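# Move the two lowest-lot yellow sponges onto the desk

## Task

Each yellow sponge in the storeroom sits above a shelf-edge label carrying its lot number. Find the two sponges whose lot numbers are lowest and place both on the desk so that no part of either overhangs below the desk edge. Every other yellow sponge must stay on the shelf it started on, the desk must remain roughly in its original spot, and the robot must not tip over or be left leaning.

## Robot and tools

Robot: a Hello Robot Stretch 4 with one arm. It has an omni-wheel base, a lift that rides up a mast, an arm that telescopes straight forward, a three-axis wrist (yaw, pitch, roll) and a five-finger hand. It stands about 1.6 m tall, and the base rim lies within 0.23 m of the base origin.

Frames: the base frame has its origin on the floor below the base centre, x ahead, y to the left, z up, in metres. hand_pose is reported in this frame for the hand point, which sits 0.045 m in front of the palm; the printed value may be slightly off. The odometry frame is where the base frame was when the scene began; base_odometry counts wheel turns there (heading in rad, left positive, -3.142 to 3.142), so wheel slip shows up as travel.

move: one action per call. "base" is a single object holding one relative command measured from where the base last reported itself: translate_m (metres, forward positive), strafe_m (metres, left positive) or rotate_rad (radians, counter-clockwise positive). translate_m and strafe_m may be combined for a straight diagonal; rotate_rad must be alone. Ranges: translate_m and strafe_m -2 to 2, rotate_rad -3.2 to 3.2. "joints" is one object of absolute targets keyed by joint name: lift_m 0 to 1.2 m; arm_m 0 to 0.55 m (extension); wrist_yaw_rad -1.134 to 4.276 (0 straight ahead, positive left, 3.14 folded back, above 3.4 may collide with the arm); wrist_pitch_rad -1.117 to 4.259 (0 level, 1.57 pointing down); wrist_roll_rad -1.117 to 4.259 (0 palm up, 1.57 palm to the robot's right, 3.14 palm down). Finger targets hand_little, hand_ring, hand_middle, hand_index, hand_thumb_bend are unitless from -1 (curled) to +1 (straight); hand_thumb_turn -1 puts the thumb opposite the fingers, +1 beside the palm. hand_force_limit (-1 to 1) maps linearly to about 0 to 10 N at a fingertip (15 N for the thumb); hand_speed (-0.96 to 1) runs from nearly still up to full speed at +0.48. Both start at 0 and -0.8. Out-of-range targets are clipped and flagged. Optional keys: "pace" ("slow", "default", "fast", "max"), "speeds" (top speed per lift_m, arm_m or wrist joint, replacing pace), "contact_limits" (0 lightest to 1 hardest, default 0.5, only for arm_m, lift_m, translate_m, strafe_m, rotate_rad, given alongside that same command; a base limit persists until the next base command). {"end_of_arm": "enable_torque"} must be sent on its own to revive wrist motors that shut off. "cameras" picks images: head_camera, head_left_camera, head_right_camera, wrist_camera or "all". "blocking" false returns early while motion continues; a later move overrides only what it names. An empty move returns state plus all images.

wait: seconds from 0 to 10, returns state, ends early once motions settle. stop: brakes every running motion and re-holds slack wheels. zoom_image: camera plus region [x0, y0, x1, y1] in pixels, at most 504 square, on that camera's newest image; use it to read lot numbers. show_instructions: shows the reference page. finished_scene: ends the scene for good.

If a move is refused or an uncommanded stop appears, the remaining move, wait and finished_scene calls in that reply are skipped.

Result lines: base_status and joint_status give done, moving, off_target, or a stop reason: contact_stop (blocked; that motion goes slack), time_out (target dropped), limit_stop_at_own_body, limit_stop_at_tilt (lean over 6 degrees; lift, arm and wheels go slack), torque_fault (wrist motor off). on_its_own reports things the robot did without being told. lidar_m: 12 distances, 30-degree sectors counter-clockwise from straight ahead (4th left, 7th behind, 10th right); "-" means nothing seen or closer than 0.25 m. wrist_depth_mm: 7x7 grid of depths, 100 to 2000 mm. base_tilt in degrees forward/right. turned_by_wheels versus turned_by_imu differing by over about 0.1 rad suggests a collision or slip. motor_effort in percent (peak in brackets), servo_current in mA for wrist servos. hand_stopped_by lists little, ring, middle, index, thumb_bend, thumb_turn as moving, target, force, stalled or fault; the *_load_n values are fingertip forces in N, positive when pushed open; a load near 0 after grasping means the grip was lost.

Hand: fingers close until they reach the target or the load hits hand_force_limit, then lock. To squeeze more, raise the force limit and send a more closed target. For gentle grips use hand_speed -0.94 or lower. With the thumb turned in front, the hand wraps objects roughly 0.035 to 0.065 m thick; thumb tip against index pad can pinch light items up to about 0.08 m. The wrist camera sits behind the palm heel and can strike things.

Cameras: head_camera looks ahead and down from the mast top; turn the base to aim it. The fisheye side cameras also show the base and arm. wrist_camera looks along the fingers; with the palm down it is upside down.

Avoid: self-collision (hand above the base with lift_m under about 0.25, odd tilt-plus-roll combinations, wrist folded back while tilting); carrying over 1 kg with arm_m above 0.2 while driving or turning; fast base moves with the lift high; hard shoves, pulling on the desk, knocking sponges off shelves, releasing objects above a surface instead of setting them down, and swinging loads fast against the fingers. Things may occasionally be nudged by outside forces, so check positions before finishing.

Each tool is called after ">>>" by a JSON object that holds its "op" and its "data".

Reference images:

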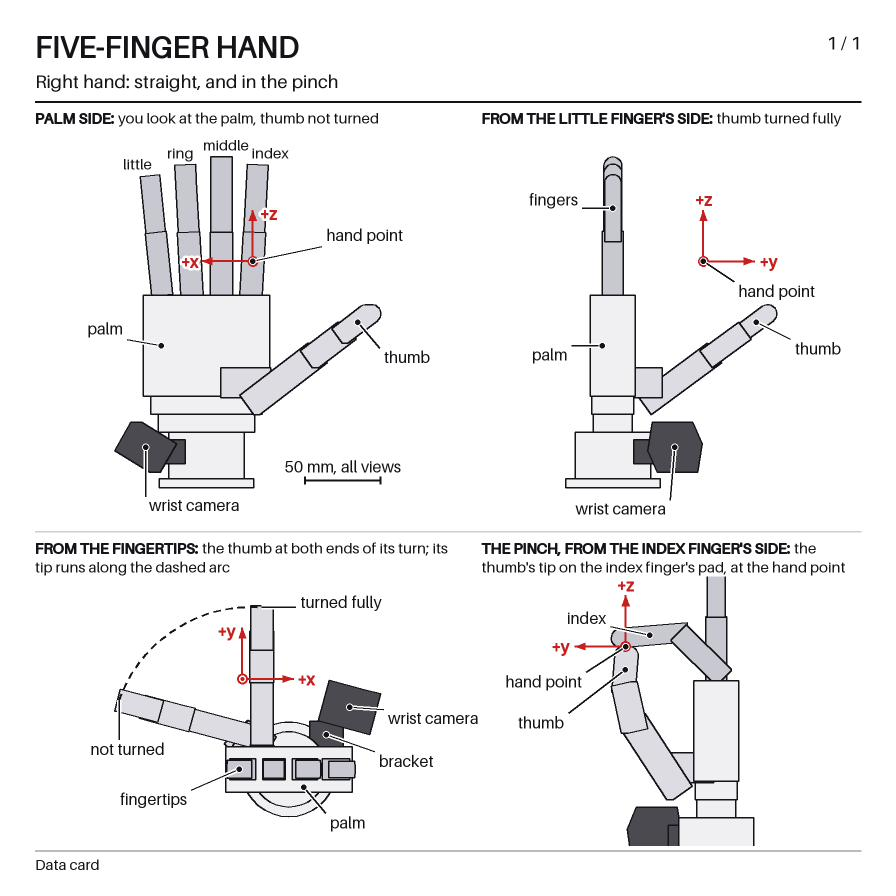

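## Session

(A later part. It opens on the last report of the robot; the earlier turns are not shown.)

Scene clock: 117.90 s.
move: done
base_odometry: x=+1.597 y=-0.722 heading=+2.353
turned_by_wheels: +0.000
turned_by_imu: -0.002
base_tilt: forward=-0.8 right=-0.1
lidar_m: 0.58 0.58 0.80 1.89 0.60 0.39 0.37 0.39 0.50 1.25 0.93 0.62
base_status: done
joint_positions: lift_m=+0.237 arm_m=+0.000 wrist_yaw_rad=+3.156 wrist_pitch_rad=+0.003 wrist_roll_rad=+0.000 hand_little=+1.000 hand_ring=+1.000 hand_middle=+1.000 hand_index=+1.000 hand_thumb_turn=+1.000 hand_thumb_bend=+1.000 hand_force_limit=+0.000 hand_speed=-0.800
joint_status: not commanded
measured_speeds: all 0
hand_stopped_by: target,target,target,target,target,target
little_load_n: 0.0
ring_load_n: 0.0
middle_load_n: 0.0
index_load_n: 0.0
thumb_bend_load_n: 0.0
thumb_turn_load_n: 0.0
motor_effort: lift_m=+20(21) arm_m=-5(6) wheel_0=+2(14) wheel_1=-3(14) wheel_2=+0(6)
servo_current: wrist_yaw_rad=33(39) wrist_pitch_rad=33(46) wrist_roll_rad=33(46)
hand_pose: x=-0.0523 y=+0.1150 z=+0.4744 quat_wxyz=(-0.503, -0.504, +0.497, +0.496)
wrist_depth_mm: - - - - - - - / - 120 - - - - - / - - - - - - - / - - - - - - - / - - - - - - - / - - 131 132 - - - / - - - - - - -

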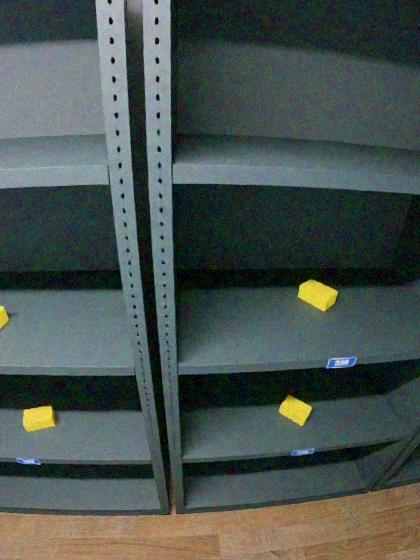

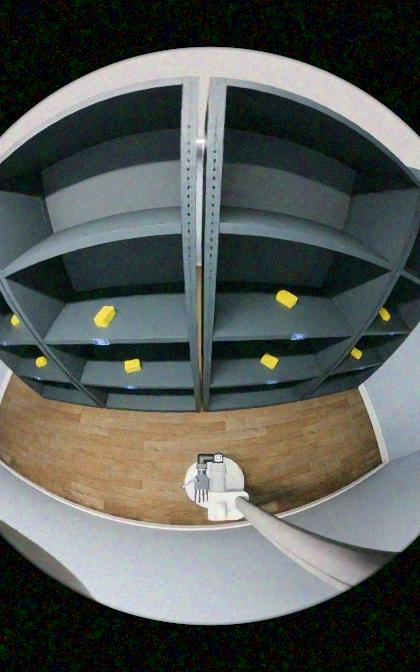

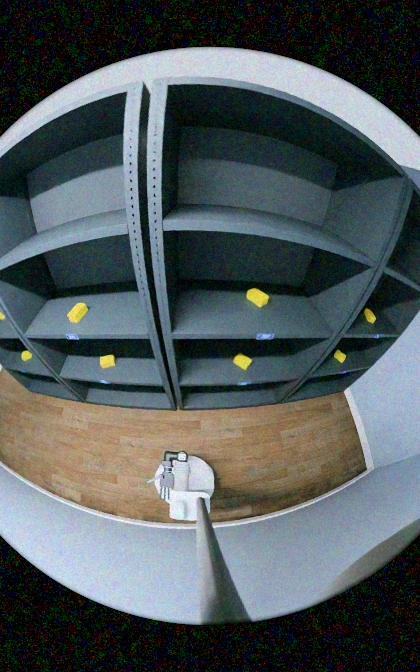

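>>> {"op": "zoom_image", "data": {"camera": "head_camera", "region": [260, 420, 360, 490]}}

>>> {"op": "move", "data": {"base": {"strafe_m": -0.8}, "cameras": ["head_camera", "head_left_camera", "head_right_camera"]}}

>>> {"op": "zoom_image", "data": {"camera": "head_camera", "region": [200, 300, 420, 520]}}

Scaled by 5.040 from the camera's image (finer frame: 1200x1600).

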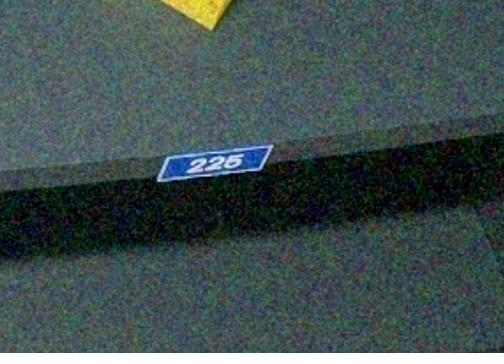

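Scene clock: 130.13 s.
move: done
base_odometry: x=+2.164 y=-0.158 heading=+2.353
turned_by_wheels: +0.000
turned_by_imu: -0.001
base_tilt: forward=-0.8 right=+0.1
lidar_m: 0.62 0.64 0.86 1.80 0.53 0.35 0.31 0.33 0.45 0.98 0.99 0.68
base_status: done
joint_positions: lift_m=+0.237 arm_m=+0.000 wrist_yaw_rad=+3.156 wrist_pitch_rad=+0.003 wrist_roll_rad=+0.000 hand_little=+1.000 hand_ring=+1.000 hand_middle=+1.000 hand_index=+1.000 hand_thumb_turn=+1.000 hand_thumb_bend=+1.000 hand_force_limit=+0.000 hand_speed=-0.800
joint_status: not commanded
measured_speeds: all 0
hand_stopped_by: target,target,target,target,target,target
little_load_n: 0.0
ring_load_n: 0.0
middle_load_n: 0.0
index_load_n: 0.0
thumb_bend_load_n: 0.0
thumb_turn_load_n: 0.0
motor_effort: lift_m=+20(21) arm_m=-5(6) wheel_0=+3(14) wheel_1=-3(14) wheel_2=+0(4)
servo_current: wrist_yaw_rad=33(39) wrist_pitch_rad=26(46) wrist_roll_rad=33(46)
hand_pose: x=-0.0523 y=+0.1150 z=+0.4744 quat_wxyz=(-0.503, -0.504, +0.497, +0.496)
wrist_depth_mm: - - - - - - - / - 120 - - - - - / - - - - - - - / - - - - - - - / - - - - - - - / - - 131 132 - - - / - - - - - - -

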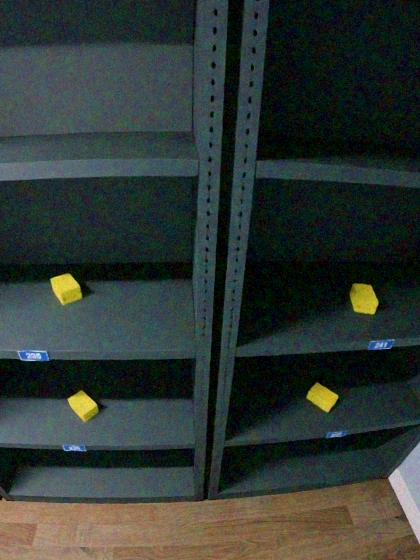

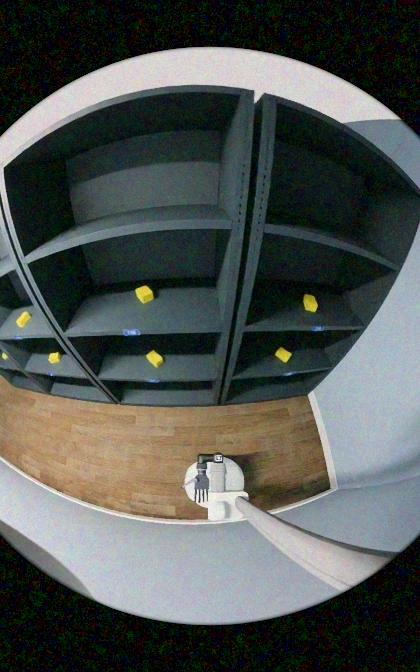

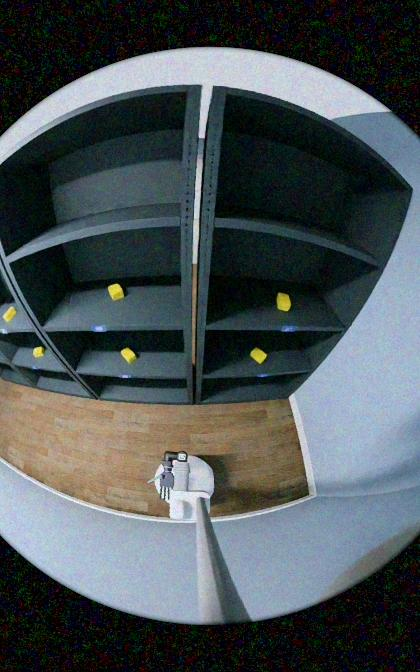

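Scaled by 2.291 from the camera's image (finer frame: 1200x1600).

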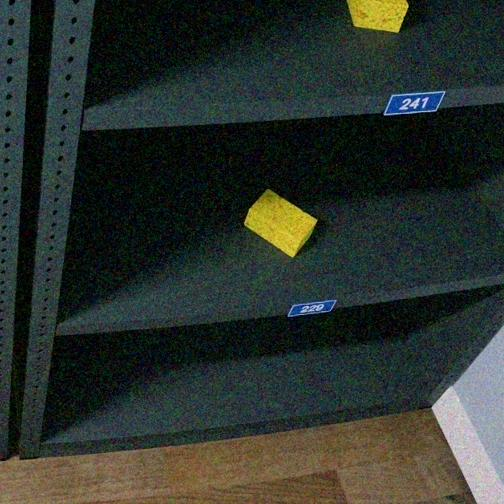

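>>> {"op": "zoom_image", "data": {"camera": "head_camera", "region": [310, 410, 370, 450]}}

>>> {"op": "zoom_image", "data": {"camera": "head_camera", "region": [0, 330, 110, 470]}}

>>> {"op": "zoom_image", "data": {"camera": "head_left_camera", "region": [230, 270, 350, 390]}}

Scaled by 8.400 from the camera's image (finer frame: 1200x1600).

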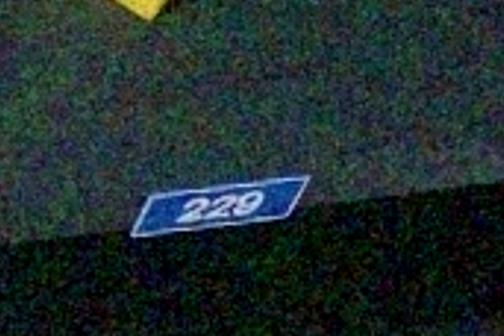

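Scaled by 3.600 from the camera's image (finer frame: 1200x1600).

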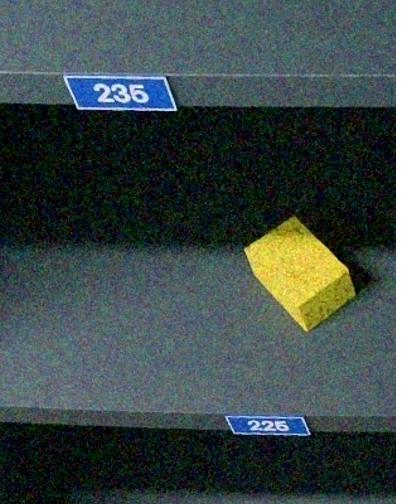

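Scaled by 4.200 from the camera's image (finer frame: 600x960).

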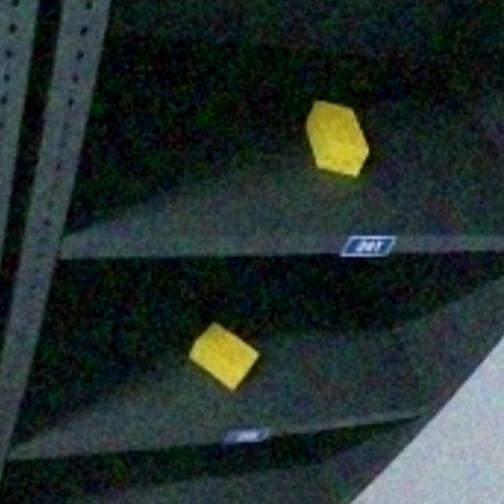

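>>> {"op": "move", "data": {"base": {"rotate_rad": 0.07}, "cameras": []}}

>>> {"op": "move", "data": {"base": {"strafe_m": 0.55}, "joints": {"lift_m": 0.7}, "cameras": ["head_camera", "head_left_camera", "head_right_camera"]}}

Scene clock: 200.63 s.
move: done
base_odometry: x=+2.164 y=-0.158 heading=+2.421
turned_by_wheels: +0.069
turned_by_imu: +0.067
base_tilt: forward=-0.8 right=+0.0
lidar_m: 0.63 0.68 0.93 1.34 0.47 0.32 0.30 0.33 0.47 1.00 0.90 0.68
base_status: done
joint_positions: lift_m=+0.237 arm_m=+0.000 wrist_yaw_rad=+3.156 wrist_pitch_rad=+0.003 wrist_roll_rad=+0.000 hand_little=+1.000 hand_ring=+1.000 hand_middle=+1.000 hand_index=+1.000 hand_thumb_turn=+1.000 hand_thumb_bend=+1.000 hand_force_limit=+0.000 hand_speed=-0.800
joint_status: not commanded
measured_speeds: all 0
hand_stopped_by: target,target,target,target,target,target
little_load_n: 0.0
ring_load_n: 0.0
middle_load_n: 0.0
index_load_n: 0.0
thumb_bend_load_n: 0.0
thumb_turn_load_n: 0.0
motor_effort: lift_m=+20(21) arm_m=-5(6) wheel_0=-7(7) wheel_1=-5(9) wheel_2=-6(11)
servo_current: wrist_yaw_rad=39(46) wrist_pitch_rad=26(39) wrist_roll_rad=39(39)
hand_pose: x=-0.0523 y=+0.1150 z=+0.4744 quat_wxyz=(-0.503, -0.504, +0.497, +0.496)
wrist_depth_mm: - - - - - - - / - 120 - - - - - / - - - - - - - / - - - - - - - / - - - - - - - / - - 131 132 - - - / - - - - - - -

Scene clock: 203.80 s.
move: done
base_odometry: x=+1.801 y=-0.571 heading=+2.421
turned_by_wheels: +0.000
turned_by_imu: +0.001
base_tilt: forward=-0.9 right=+0.0
lidar_m: 0.62 0.67 0.93 1.34 0.48 0.33 0.30 0.34 0.47 1.32 0.94 0.66
base_status: done
joint_positions: lift_m=+0.700 arm_m=+0.000 wrist_yaw_rad=+3.156 wrist_pitch_rad=+0.003 wrist_roll_rad=+0.000 hand_little=+1.000 hand_ring=+1.000 hand_middle=+1.000 hand_index=+1.000 hand_thumb_turn=+1.000 hand_thumb_bend=+1.000 hand_force_limit=+0.000 hand_speed=-0.800
joint_status: all done
measured_speeds: all 0
hand_stopped_by: target,target,target,target,target,target
little_load_n: 0.0
ring_load_n: 0.0
middle_load_n: 0.0
index_load_n: 0.0
thumb_bend_load_n: 0.0
thumb_turn_load_n: 0.0
motor_effort: lift_m=+24(27) arm_m=-5(6) wheel_0=-2(13) wheel_1=+3(14) wheel_2=+0(4)
servo_current: wrist_yaw_rad=26(46) wrist_pitch_rad=33(46) wrist_roll_rad=20(46)
hand_pose: x=-0.0523 y=+0.1150 z=+0.9374 quat_wxyz=(-0.503, -0.504, +0.497, +0.496)
wrist_depth_mm: - - - - - - - / - 121 - - - - - / - - - - - - - / - - - - - - - / - - - - - - - / - - 131 132 - - - / - - - - - - -

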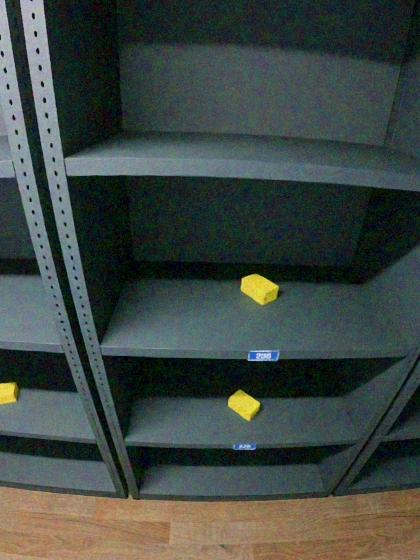

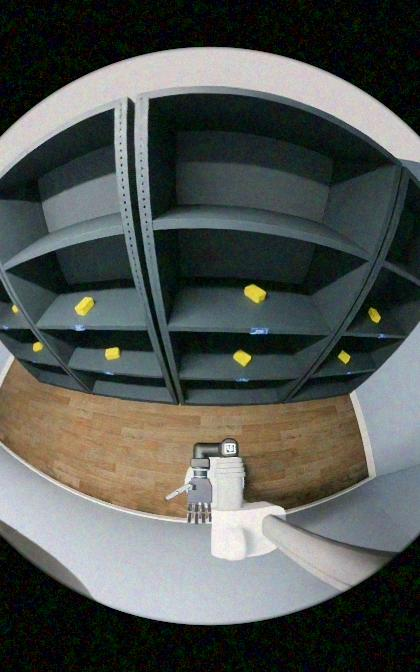

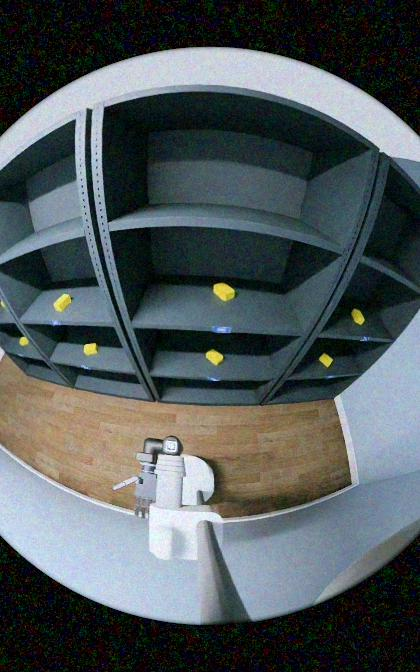

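>>> {"op": "move", "data": {"joints": {"wrist_yaw_rad": 0.0}, "cameras": ["all"]}}

Scene clock: 217.87 s.
move: done
base_odometry: x=+1.801 y=-0.571 heading=+2.421
turned_by_wheels: +0.000
turned_by_imu: -0.001
base_tilt: forward=-0.7 right=+0.1
lidar_m: 0.62 0.67 0.93 1.35 0.48 0.33 0.31 0.33 0.49 1.34 0.94 0.68
base_status: not commanded
joint_positions: lift_m=+0.700 arm_m=+0.000 wrist_yaw_rad=+0.001 wrist_pitch_rad=+0.003 wrist_roll_rad=+0.000 hand_little=+1.000 hand_ring=+1.000 hand_middle=+1.000 hand_index=+1.000 hand_thumb_turn=+1.000 hand_thumb_bend=+1.000 hand_force_limit=+0.000 hand_speed=-0.800
joint_status: all done
measured_speeds: all 0
hand_stopped_by: target,target,target,target,target,target
little_load_n: 0.0
ring_load_n: 0.0
middle_load_n: 0.0
index_load_n: 0.0
thumb_bend_load_n: 0.0
thumb_turn_load_n: 0.5
motor_effort: lift_m=+25(25) arm_m=-5(6) wheel_0=-2(2) wheel_1=+3(3) wheel_2=+0(0)
servo_current: wrist_yaw_rad=26(111) wrist_pitch_rad=26(46) wrist_roll_rad=26(46)
hand_pose: x=+0.3928 y=-0.1179 z=+0.9374 quat_wxyz=(+0.499, +0.500, +0.501, +0.500)
wrist_depth_mm: - - - - - - - / - - - - - 878 - / - - - - - - - / - - - - - - - / - - - - - - - / - 878 131 132 - - - / - - - - - - -
pictures: head_camera, head_left_camera, head_right_camera, wrist_camera

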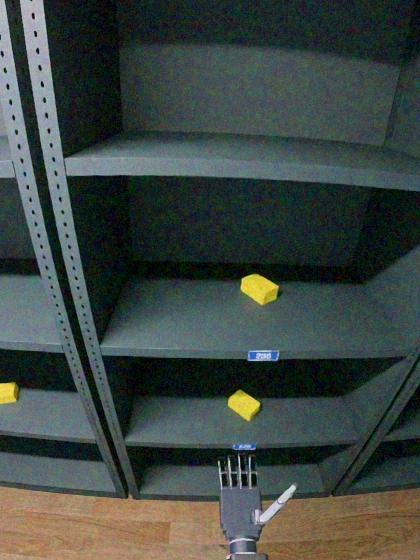

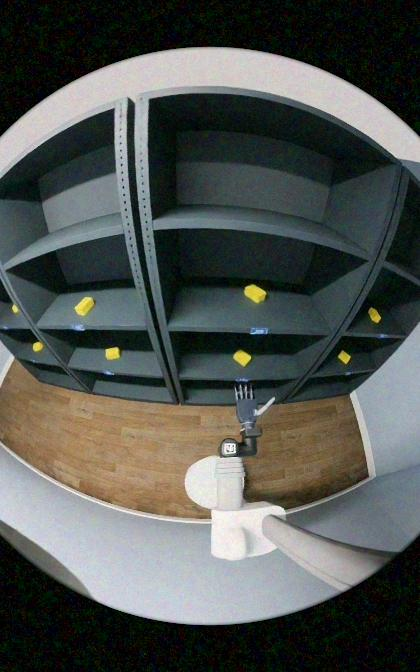

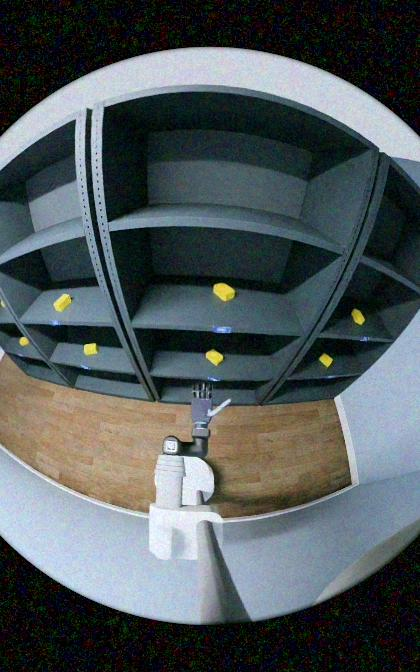

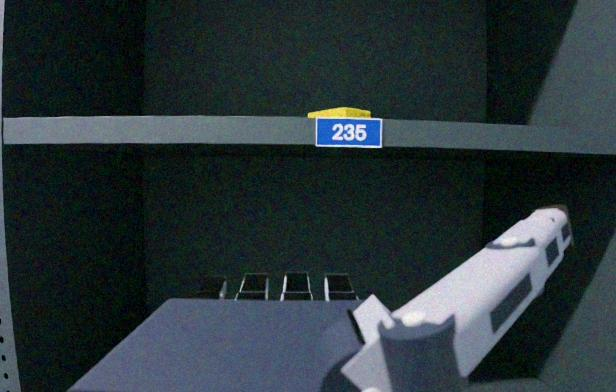

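>>> {"op": "move", "data": {"joints": {"lift_m": 0.5}, "cameras": ["wrist_camera"]}}

Scene clock: 256.00 s.
move: done
base_odometry: x=+1.801 y=-0.571 heading=+2.421
turned_by_wheels: +0.000
turned_by_imu: -0.001
base_tilt: forward=-0.8 right=-0.1
lidar_m: 0.62 0.66 0.93 1.32 0.49 0.34 0.32 0.34 0.48 1.35 0.92 0.65
base_status: not commanded
joint_positions: lift_m=+0.500 arm_m=+0.000 wrist_yaw_rad=+0.001 wrist_pitch_rad=+0.003 wrist_roll_rad=+0.000 hand_little=+1.000 hand_ring=+1.000 hand_middle=+1.000 hand_index=+1.000 hand_thumb_turn=+1.000 hand_thumb_bend=+1.000 hand_force_limit=+0.000 hand_speed=-0.800
joint_status: all done
measured_speeds: all 0
hand_stopped_by: target,target,target,target,target,target
little_load_n: 0.0
ring_load_n: 0.0
middle_load_n: 0.0
index_load_n: 0.0
thumb_bend_load_n: 0.0
thumb_turn_load_n: 0.0
motor_effort: lift_m=+15(24) arm_m=-5(6) wheel_0=-2(2) wheel_1=+3(3) wheel_2=+0(0)
servo_current: wrist_yaw_rad=39(46) wrist_pitch_rad=20(39) wrist_roll_rad=33(39)
hand_pose: x=+0.3928 y=-0.1179 z=+0.7381 quat_wxyz=(+0.499, +0.500, +0.501, +0.500)
wrist_depth_mm: - - - - - - - / - - - - - - - / - - - - - - - / - - - - - - - / - - - 615 - - - / 433 - 131 132 - - - / - - - - - - -

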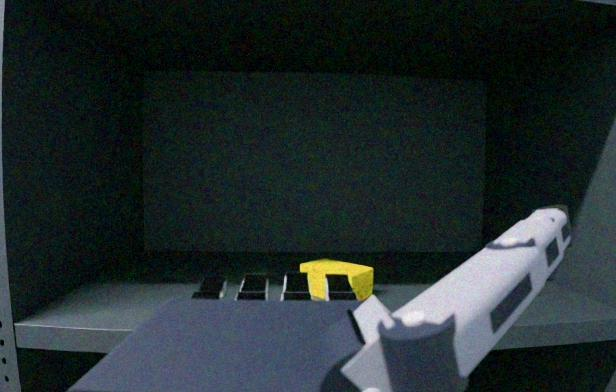

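>>> {"op": "move", "data": {"joints": {"wrist_roll_rad": 3.14, "wrist_pitch_rad": 0.7, "lift_m": 0.7, "hand_thumb_turn": -1}, "cameras": ["head_camera", "head_right_camera", "wrist_camera"]}}

>>> {"op": "zoom_image", "data": {"camera": "head_camera", "region": [180, 370, 300, 490]}}

Scene clock: 321.33 s.
move: done
base_odometry: x=+1.801 y=-0.571 heading=+2.421
turned_by_wheels: +0.000
turned_by_imu: -0.001
base_tilt: forward=-0.8 right=-0.1
lidar_m: 0.62 0.65 0.93 1.36 0.48 0.33 0.31 0.35 0.45 1.35 0.91 0.68
base_status: not commanded
joint_positions: lift_m=+0.700 arm_m=+0.000 wrist_yaw_rad=+0.001 wrist_pitch_rad=+0.700 wrist_roll_rad=+3.138 hand_little=+1.000 hand_ring=+1.000 hand_middle=+1.000 hand_index=+1.000 hand_thumb_turn=-1.000 hand_thumb_bend=+1.000 hand_force_limit=+0.000 hand_speed=-0.800
joint_status: all done
measured_speeds: all 0
hand_stopped_by: target,target,target,target,target,target
little_load_n: 0.0
ring_load_n: 0.0
middle_load_n: 0.0
index_load_n: 0.0
thumb_bend_load_n: 0.0
thumb_turn_load_n: 0.0
motor_effort: lift_m=+24(28) arm_m=-5(6) wheel_0=-2(2) wheel_1=+3(3) wheel_2=+0(0)
servo_current: wrist_yaw_rad=33(46) wrist_pitch_rad=39(59) wrist_roll_rad=33(111)
hand_pose: x=+0.3017 y=-0.0566 z=+0.6892 quat_wxyz=(-0.298, +0.643, -0.639, +0.299)
wrist_depth_mm: 788 778 798 798 788 798 778 / 842 842 866 121 - 866 866 / 750 - - - - 788 - / - 1078 - - - - - / - - - - - - - / - - 131 - - - - / - - - - - - -

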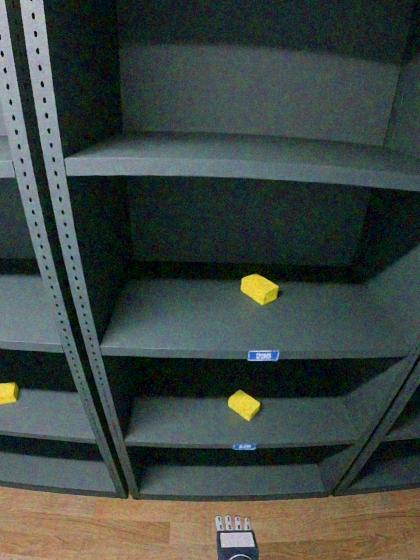

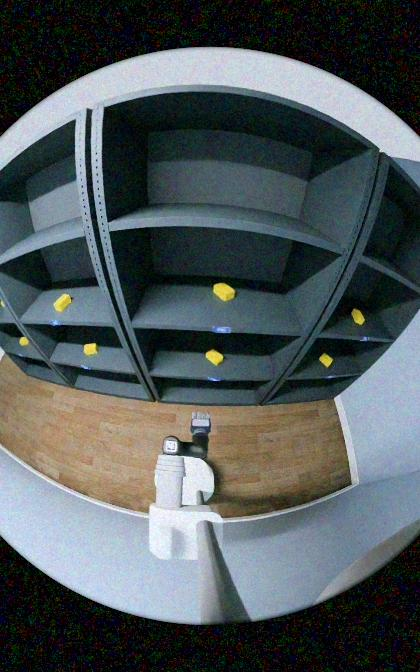

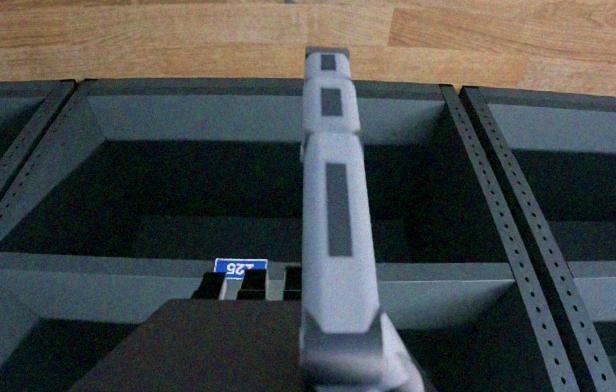

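Scaled by 4.200 from the camera's image (finer frame: 1200x1600).

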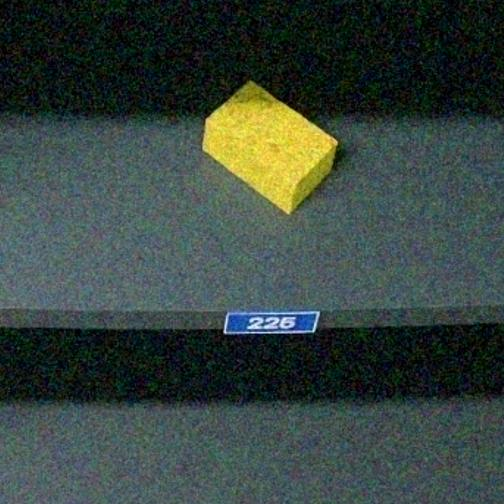

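>>> {"op": "move", "data": {"base": {"translate_m": 0.2}, "joints": {"wrist_yaw_rad": -0.67, "lift_m": 0.69}, "pace": "slow", "cameras": ["head_camera", "head_right_camera", "wrist_camera"]}}

Scene clock: 377.67 s.
move: done
base_odometry: x=+1.651 y=-0.440 heading=+2.421
turned_by_wheels: +0.000
turned_by_imu: -0.003
base_tilt: forward=-0.9 right=+0.0
lidar_m: 0.43 0.48 0.66 1.83 0.78 0.54 0.52 0.53 0.75 1.53 0.64 0.46
base_status: done
joint_positions: lift_m=+0.690 arm_m=+0.000 wrist_yaw_rad=-0.669 wrist_pitch_rad=+0.700 wrist_roll_rad=+3.138 hand_little=+1.000 hand_ring=+1.000 hand_middle=+1.000 hand_index=+1.000 hand_thumb_turn=-1.000 hand_thumb_bend=+1.000 hand_force_limit=+0.000 hand_speed=-0.800
joint_status: all done
measured_speeds: all 0
hand_stopped_by: target,target,target,target,target,target
little_load_n: 0.0
ring_load_n: -0.5
middle_load_n: 0.0
index_load_n: 0.0
thumb_bend_load_n: 0.0
thumb_turn_load_n: 0.0
motor_effort: lift_m=+15(24) arm_m=-5(6) wheel_0=+5(10) wheel_1=+5(13) wheel_2=-6(13)
servo_current: wrist_yaw_rad=46(78) wrist_pitch_rad=33(46) wrist_roll_rad=26(46)
hand_pose: x=+0.2383 y=-0.1255 z=+0.6799 quat_wxyz=(-0.183, +0.397, -0.815, +0.380)
wrist_depth_mm: 778 788 788 778 - - - / 866 878 878 119 - - - / 1008 1008 960 - - - 364 / 1205 1160 809 - - 397 382 / 1308 - 683 - - 445 - / - - 131 - - 466 - / - - - - - - -

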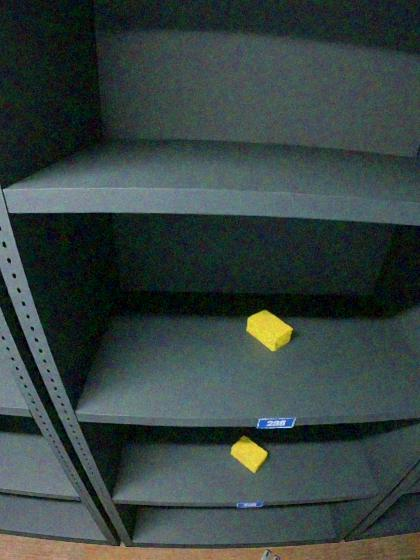

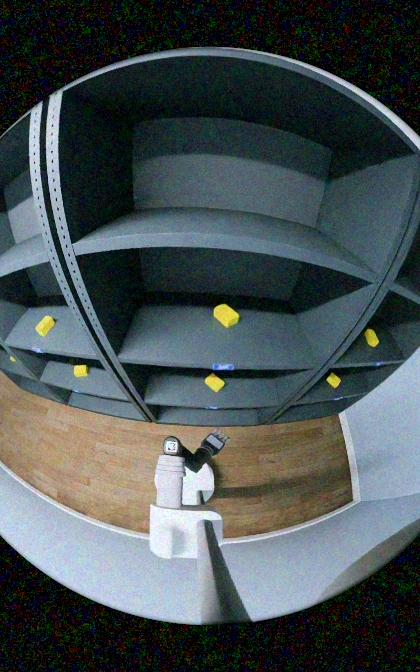

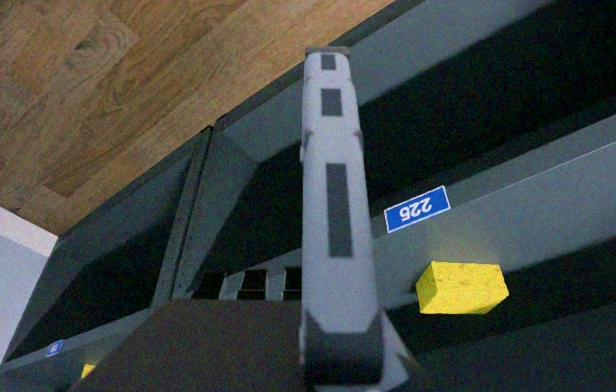

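>>> {"op": "move", "data": {"base": {"strafe_m": -0.03}, "joints": {"arm_m": 0.15}, "pace": "slow", "cameras": ["head_camera", "head_right_camera", "wrist_camera"]}}

Scene clock: 448.50 s.
move: done
base_odometry: x=+1.671 y=-0.417 heading=+2.421
turned_by_wheels: +0.000
turned_by_imu: -0.001
base_tilt: forward=-0.9 right=+0.1
lidar_m: 0.44 0.46 0.66 1.80 0.75 0.55 0.51 0.53 0.76 1.49 0.64 0.47
base_status: done
joint_positions: lift_m=+0.690 arm_m=+0.150 wrist_yaw_rad=-0.669 wrist_pitch_rad=+0.700 wrist_roll_rad=+3.138 hand_little=+1.000 hand_ring=+1.000 hand_middle=+1.000 hand_index=+1.000 hand_thumb_turn=-1.000 hand_thumb_bend=+1.000 hand_force_limit=+0.000 hand_speed=-0.800
joint_status: all done
measured_speeds: all 0
hand_stopped_by: target,target,target,target,target,target
little_load_n: -0.5
ring_load_n: 0.0
middle_load_n: 0.0
index_load_n: 0.0
thumb_bend_load_n: 0.0
thumb_turn_load_n: 0.0
motor_effort: lift_m=+15(15) arm_m=+7(9) wheel_0=+6(9) wheel_1=-7(11) wheel_2=+0(5)
servo_current: wrist_yaw_rad=39(46) wrist_pitch_rad=33(46) wrist_roll_rad=46(46)
hand_pose: x=+0.3879 y=-0.1255 z=+0.6799 quat_wxyz=(-0.183, +0.397, -0.815, +0.380)
wrist_depth_mm: 778 788 768 - - - - / 866 878 809 - 300 285 276 / 991 891 - - 314 322 320 / 1118 627 407 379 - 370 379 / - 512 427 - - 377 - / - 488 131 - - - - / 455 - - - - - -

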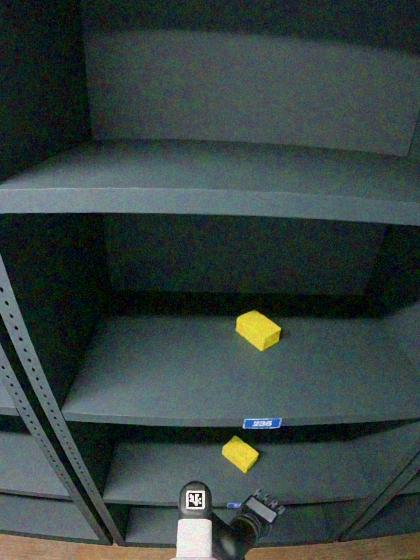

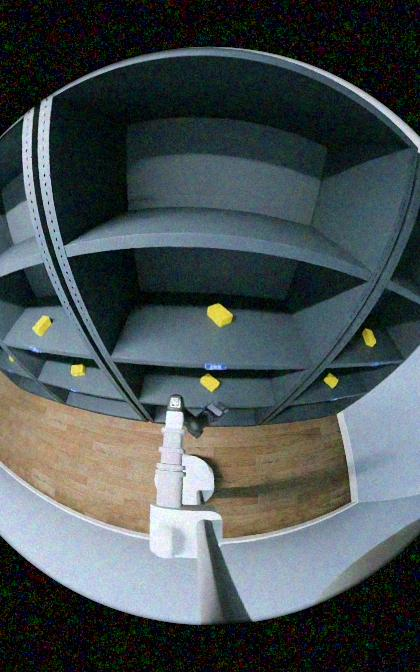

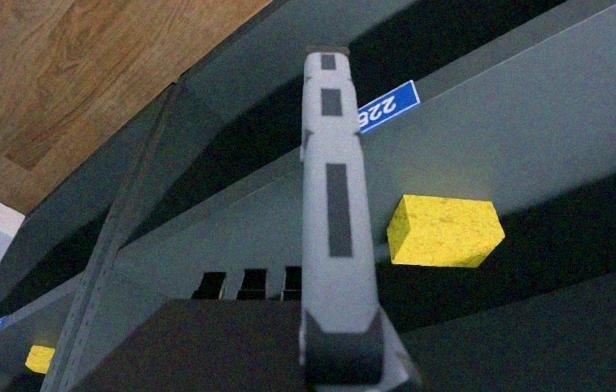

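>>> {"op": "move", "data": {"base": {"strafe_m": -0.02}, "joints": {"arm_m": 0.3}, "pace": "slow", "cameras": ["head_camera", "head_right_camera", "wrist_camera"]}}

Scene clock: 474.77 s.
move: done
base_odometry: x=+1.685 y=-0.403 heading=+2.421
turned_by_wheels: +0.000
turned_by_imu: +0.034
base_tilt: forward=-2.3 right=+0.7
lidar_m: 0.46 0.49 0.74 1.68 0.68 0.52 0.48 0.50 0.73 1.48 0.62 0.47
base_status: done
joint_positions: lift_m=+0.690 arm_m=+0.299 wrist_yaw_rad=-0.670 wrist_pitch_rad=+0.700 wrist_roll_rad=+3.138 hand_little=+1.000 hand_ring=+1.000 hand_middle=+1.000 hand_index=+1.000 hand_thumb_turn=-1.000 hand_thumb_bend=+1.000 hand_force_limit=+0.000 hand_speed=-0.800
joint_status: all done
measured_speeds: all 0
hand_stopped_by: target,target,target,target,target,target
little_load_n: 0.0
ring_load_n: 0.0
middle_load_n: 0.0
index_load_n: 0.0
thumb_bend_load_n: 0.0
thumb_turn_load_n: 0.0
motor_effort: lift_m=+20(20) arm_m=+18(22) wheel_0=+5(10) wheel_1=+6(10) wheel_2=-11(11)
servo_current: wrist_yaw_rad=26(46) wrist_pitch_rad=26(46) wrist_roll_rad=33(46)
hand_pose: x=+0.5371 y=-0.1256 z=+0.6795 quat_wxyz=(-0.183, +0.396, -0.816, +0.380)
wrist_depth_mm: 778 750 268 264 265 264 263 / 842 306 291 285 294 296 301 / 544 332 336 338 300 342 342 / 402 392 397 397 - 404 410 / 439 477 439 - - 492 - / 421 480 131 - - - - / 404 - - - - - -

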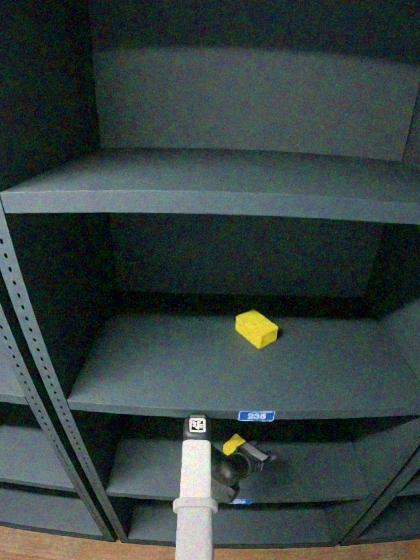

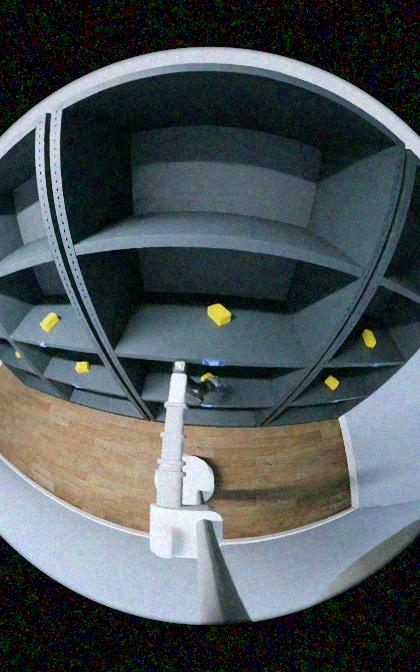

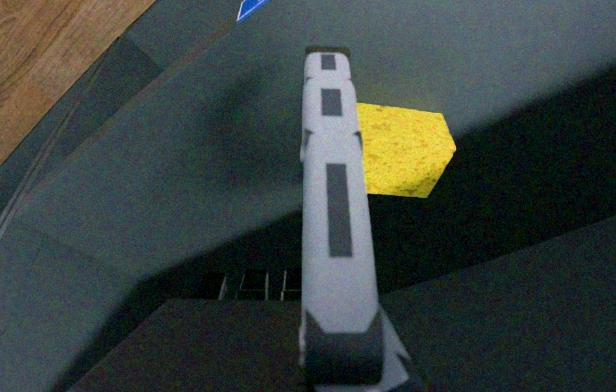

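>>> {"op": "move", "data": {"joints": {"arm_m": 0.2}, "pace": "slow", "cameras": ["head_camera", "head_left_camera", "head_right_camera"]}}

Scene clock: 498.40 s.
move: done
base_odometry: x=+1.684 y=-0.402 heading=+2.421
turned_by_wheels: +0.000
turned_by_imu: +0.000
base_tilt: forward=-0.8 right=+0.0
lidar_m: 0.43 0.47 0.67 1.86 0.75 0.53 0.51 0.52 0.75 1.49 0.63 0.46
base_status: not commanded
joint_positions: lift_m=+0.690 arm_m=+0.200 wrist_yaw_rad=-0.669 wrist_pitch_rad=+0.700 wrist_roll_rad=+3.138 hand_little=+1.000 hand_ring=+1.000 hand_middle=+1.000 hand_index=+1.000 hand_thumb_turn=-1.000 hand_thumb_bend=+1.000 hand_force_limit=+0.000 hand_speed=-0.800
joint_status: all done
measured_speeds: all 0
hand_stopped_by: target,target,target,target,target,target
little_load_n: 0.0
ring_load_n: 0.0
middle_load_n: 0.0
index_load_n: -0.5
thumb_bend_load_n: 0.0
thumb_turn_load_n: 0.0
motor_effort: lift_m=+20(20) arm_m=-7(17) wheel_0=+5(5) wheel_1=-3(7) wheel_2=-4(11)
servo_current: wrist_yaw_rad=33(46) wrist_pitch_rad=26(39) wrist_roll_rad=26(46)
hand_pose: x=+0.4383 y=-0.1255 z=+0.6795 quat_wxyz=(-0.183, +0.396, -0.815, +0.380)
wrist_depth_mm: 778 788 - - 265 249 247 / 866 820 - 117 278 278 276 / 960 654 343 327 312 320 320 / 585 407 379 379 - 355 379 / 477 442 421 - - 424 442 / 436 488 131 - - - - / 413 - - - - - -

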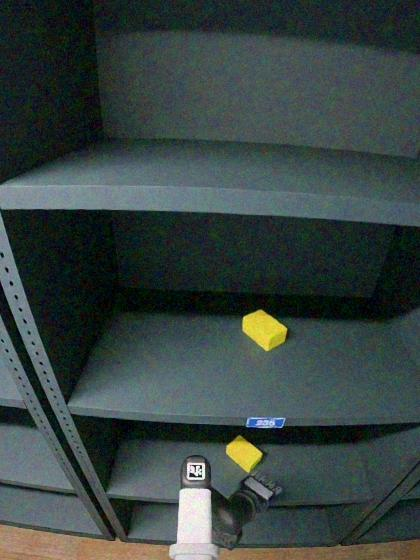

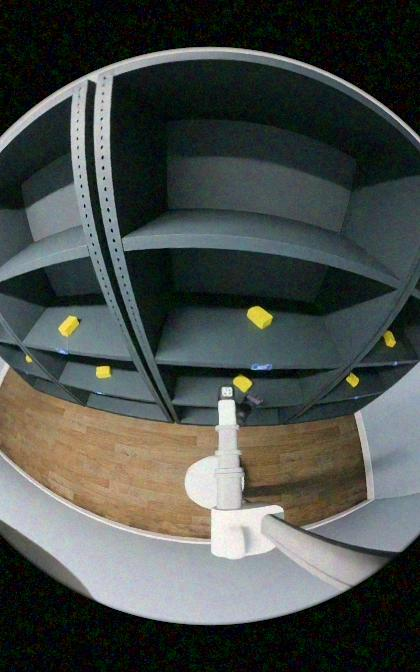

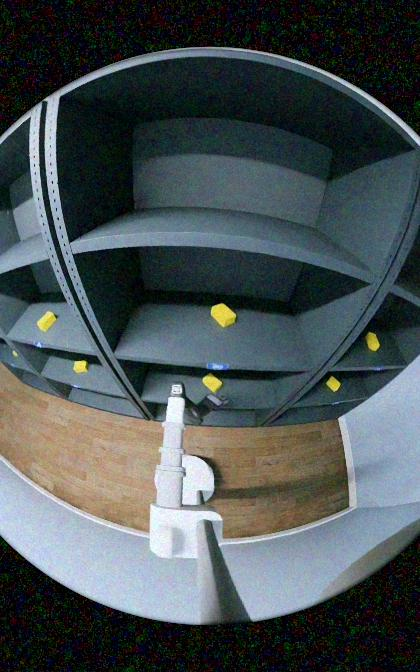

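>>> {"op": "move", "data": {"joints": {"arm_m": 0.0}, "cameras": []}}

>>> {"op": "move", "data": {"base": {"rotate_rad": -0.03}, "joints": {"lift_m": 0.6, "wrist_pitch_rad": 0.0, "wrist_yaw_rad": 0.0}, "cameras": ["head_camera", "head_right_camera", "wrist_camera"]}}

Scene clock: 665.93 s.
move: done
base_odometry: x=+1.684 y=-0.402 heading=+2.421
turned_by_wheels: +0.000
turned_by_imu: -0.001
base_tilt: forward=-0.8 right=+0.0
lidar_m: 0.44 0.48 0.68 1.84 0.73 0.53 0.51 0.53 0.79 1.50 0.63 0.46
base_status: not commanded
joint_positions: lift_m=+0.690 arm_m=+0.000 wrist_yaw_rad=-0.669 wrist_pitch_rad=+0.700 wrist_roll_rad=+3.138 hand_little=+1.000 hand_ring=+1.000 hand_middle=+1.000 hand_index=+1.000 hand_thumb_turn=-1.000 hand_thumb_bend=+1.000 hand_force_limit=+0.000 hand_speed=-0.800
joint_status: all done
measured_speeds: all 0
hand_stopped_by: target,target,target,target,target,target
little_load_n: 0.0
ring_load_n: 0.0
middle_load_n: 0.0
index_load_n: 0.0
thumb_bend_load_n: 0.0
thumb_turn_load_n: 0.0
motor_effort: lift_m=+19(20) arm_m=-7(10) wheel_0=+5(5) wheel_1=-3(4) wheel_2=-4(4)
servo_current: wrist_yaw_rad=26(39) wrist_pitch_rad=33(46) wrist_roll_rad=46(46)
hand_pose: x=+0.2383 y=-0.1255 z=+0.6795 quat_wxyz=(-0.183, +0.396, -0.815, +0.380)
wrist_depth_mm: 778 788 778 778 - - - / 866 891 891 119 - - - / 1008 1008 917 - - - 370 / 1205 1098 778 - - 394 382 / 1281 - 640 - - 442 - / - - 131 - - 466 - / - - - - - - -

Scene clock: 667.30 s.
move: done
base_odometry: x=+1.684 y=-0.403 heading=+2.392
turned_by_wheels: -0.029
turned_by_imu: -0.030
base_tilt: forward=-0.8 right=-0.1
lidar_m: 0.43 0.47 0.68 1.86 0.77 0.52 0.51 0.53 0.75 1.50 0.66 0.47
base_status: done
joint_positions: lift_m=+0.600 arm_m=+0.000 wrist_yaw_rad=-0.001 wrist_pitch_rad=+0.011 wrist_roll_rad=+3.138 hand_little=+1.000 hand_ring=+1.000 hand_middle=+1.000 hand_index=+1.000 hand_thumb_turn=-1.000 hand_thumb_bend=+1.000 hand_force_limit=+0.000 hand_speed=-0.800
joint_status: all done
measured_speeds: all 0
hand_stopped_by: target,target,target,target,target,target
little_load_n: 0.0
ring_load_n: 0.0
middle_load_n: 0.0
index_load_n: 0.0
thumb_bend_load_n: 0.0
thumb_turn_load_n: 0.0
motor_effort: lift_m=+15(18) arm_m=-7(7) wheel_0=+3(9) wheel_1=+2(7) wheel_2=+4(8)
servo_current: wrist_yaw_rad=33(104) wrist_pitch_rad=46(176) wrist_roll_rad=46(46)
hand_pose: x=+0.3918 y=-0.0571 z=+0.7159 quat_wxyz=(-0.496, +0.503, -0.502, +0.499)
wrist_depth_mm: 392 394 355 373 370 362 366 / - - 384 382 - - - / 683 - - - - 691 - / 683 - - - - 691 - / 683 - - - - 707 - / - - 131 - - - - / - - - - - - -

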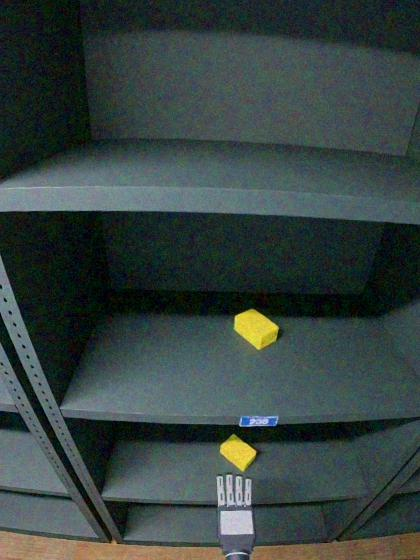

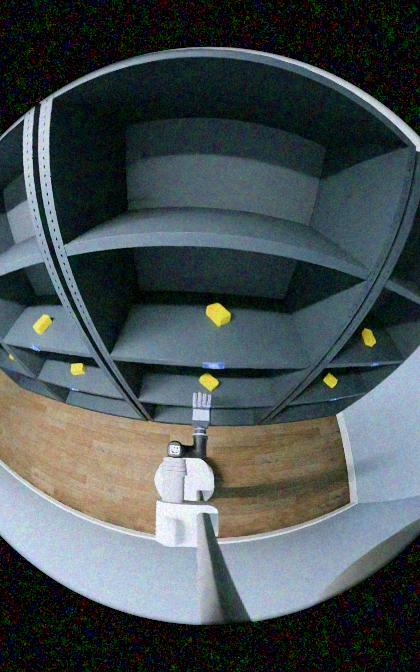

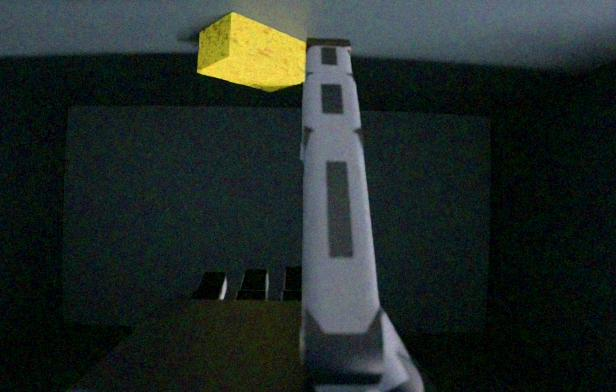

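>>> {"op": "move", "data": {"base": {"strafe_m": 0.025}, "joints": {"lift_m": 0.645, "wrist_pitch_rad": 0.6, "wrist_yaw_rad": -0.69}, "cameras": []}}

>>> {"op": "move", "data": {"joints": {"arm_m": 0.26}, "pace": "slow", "contact_limits": {"arm_m": 0.1}, "cameras": ["head_camera", "head_right_camera", "wrist_camera"]}}

Scene clock: 749.33 s.
move: done
base_odometry: x=+1.667 y=-0.421 heading=+2.392
turned_by_wheels: +0.000
turned_by_imu: +0.000
base_tilt: forward=-0.9 right=-0.1
lidar_m: 0.44 0.47 0.65 1.92 0.73 0.53 0.51 0.53 0.73 1.49 0.66 0.46
base_status: done
joint_positions: lift_m=+0.645 arm_m=+0.000 wrist_yaw_rad=-0.689 wrist_pitch_rad=+0.600 wrist_roll_rad=+3.138 hand_little=+1.000 hand_ring=+1.000 hand_middle=+1.000 hand_index=+1.000 hand_thumb_turn=-1.000 hand_thumb_bend=+1.000 hand_force_limit=+0.000 hand_speed=-0.800
joint_status: all done
measured_speeds: all 0
hand_stopped_by: target,target,target,target,target,target
little_load_n: 0.0
ring_load_n: 0.0
middle_load_n: 0.0
index_load_n: 0.0
thumb_bend_load_n: 0.0
thumb_turn_load_n: 0.0
motor_effort: lift_m=+24(26) arm_m=-6(7) wheel_0=-3(10) wheel_1=+3(14) wheel_2=+0(6)
servo_current: wrist_yaw_rad=20(111) wrist_pitch_rad=33(72) wrist_roll_rad=46(46)
hand_pose: x=+0.2499 y=-0.1384 z=+0.6481 quat_wxyz=(-0.199, +0.379, -0.799, +0.422)
wrist_depth_mm: 778 788 778 750 - - - / 878 878 866 - - - - / 1060 1008 842 - - - - / 1229 - 750 - - 370 355 / 1281 - 627 - - 433 - / 1138 - 131 - - 459 - / - - - - - - -

Scene clock: 753.23 s.
move: done
base_odometry: x=+1.667 y=-0.421 heading=+2.392
turned_by_wheels: +0.000
turned_by_imu: +0.000
base_tilt: forward=-0.7 right=-0.1
lidar_m: 0.42 0.47 0.66 1.90 0.76 0.54 0.52 0.54 0.72 1.52 0.65 0.46
base_status: not commanded
joint_positions: lift_m=+0.645 arm_m=+0.260 wrist_yaw_rad=-0.689 wrist_pitch_rad=+0.600 wrist_roll_rad=+3.138 hand_little=+1.000 hand_ring=+1.000 hand_middle=+1.000 hand_index=+1.000 hand_thumb_turn=-1.000 hand_thumb_bend=+1.000 hand_force_limit=+0.000 hand_speed=-0.800
joint_status: all done
measured_speeds: all 0
hand_stopped_by: target,target,target,target,target,target
little_load_n: 0.0
ring_load_n: 0.0
middle_load_n: 0.0
index_load_n: 0.0
thumb_bend_load_n: 0.0
thumb_turn_load_n: 0.0
motor_effort: lift_m=+25(25) arm_m=+7(9) wheel_0=-3(3) wheel_1=+3(4) wheel_2=+0(0)
servo_current: wrist_yaw_rad=39(46) wrist_pitch_rad=26(39) wrist_roll_rad=26(46)
contact_limits: arm_m 0.1
hand_pose: x=+0.5095 y=-0.1384 z=+0.6481 quat_wxyz=(-0.199, +0.379, -0.799, +0.422)
wrist_depth_mm: 778 732 - 213 212 211 - / 842 634 254 238 237 244 241 / 564 304 290 290 278 281 286 / 392 353 353 355 - 336 351 / 436 433 424 427 - 427 427 / 424 484 131 - - - - / 410 - - - - - -

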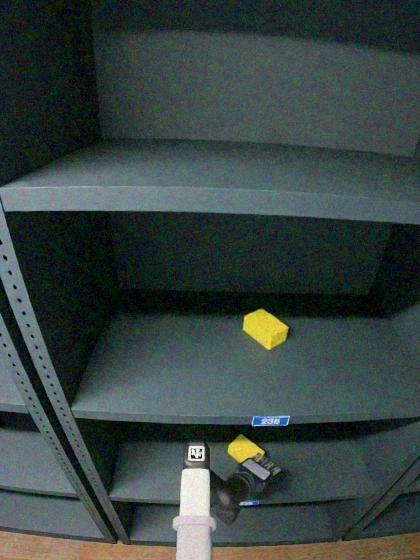

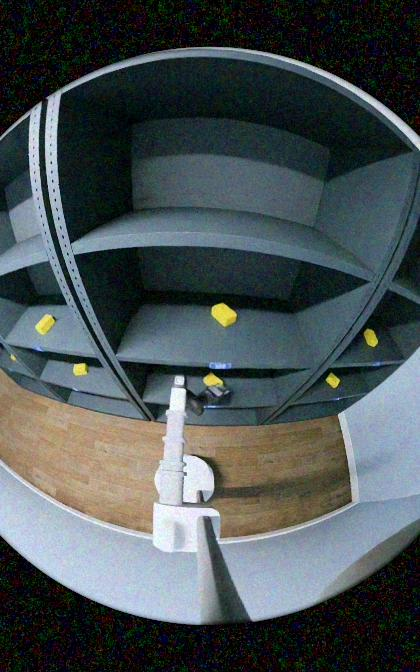

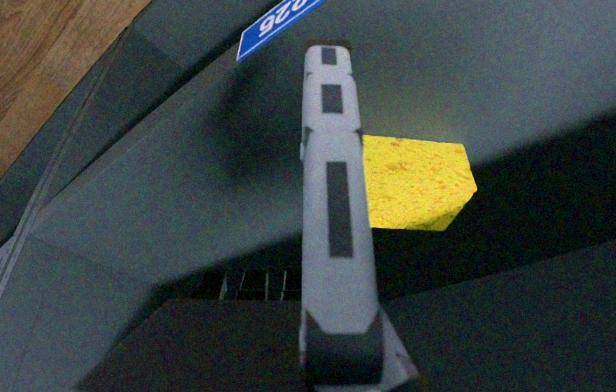

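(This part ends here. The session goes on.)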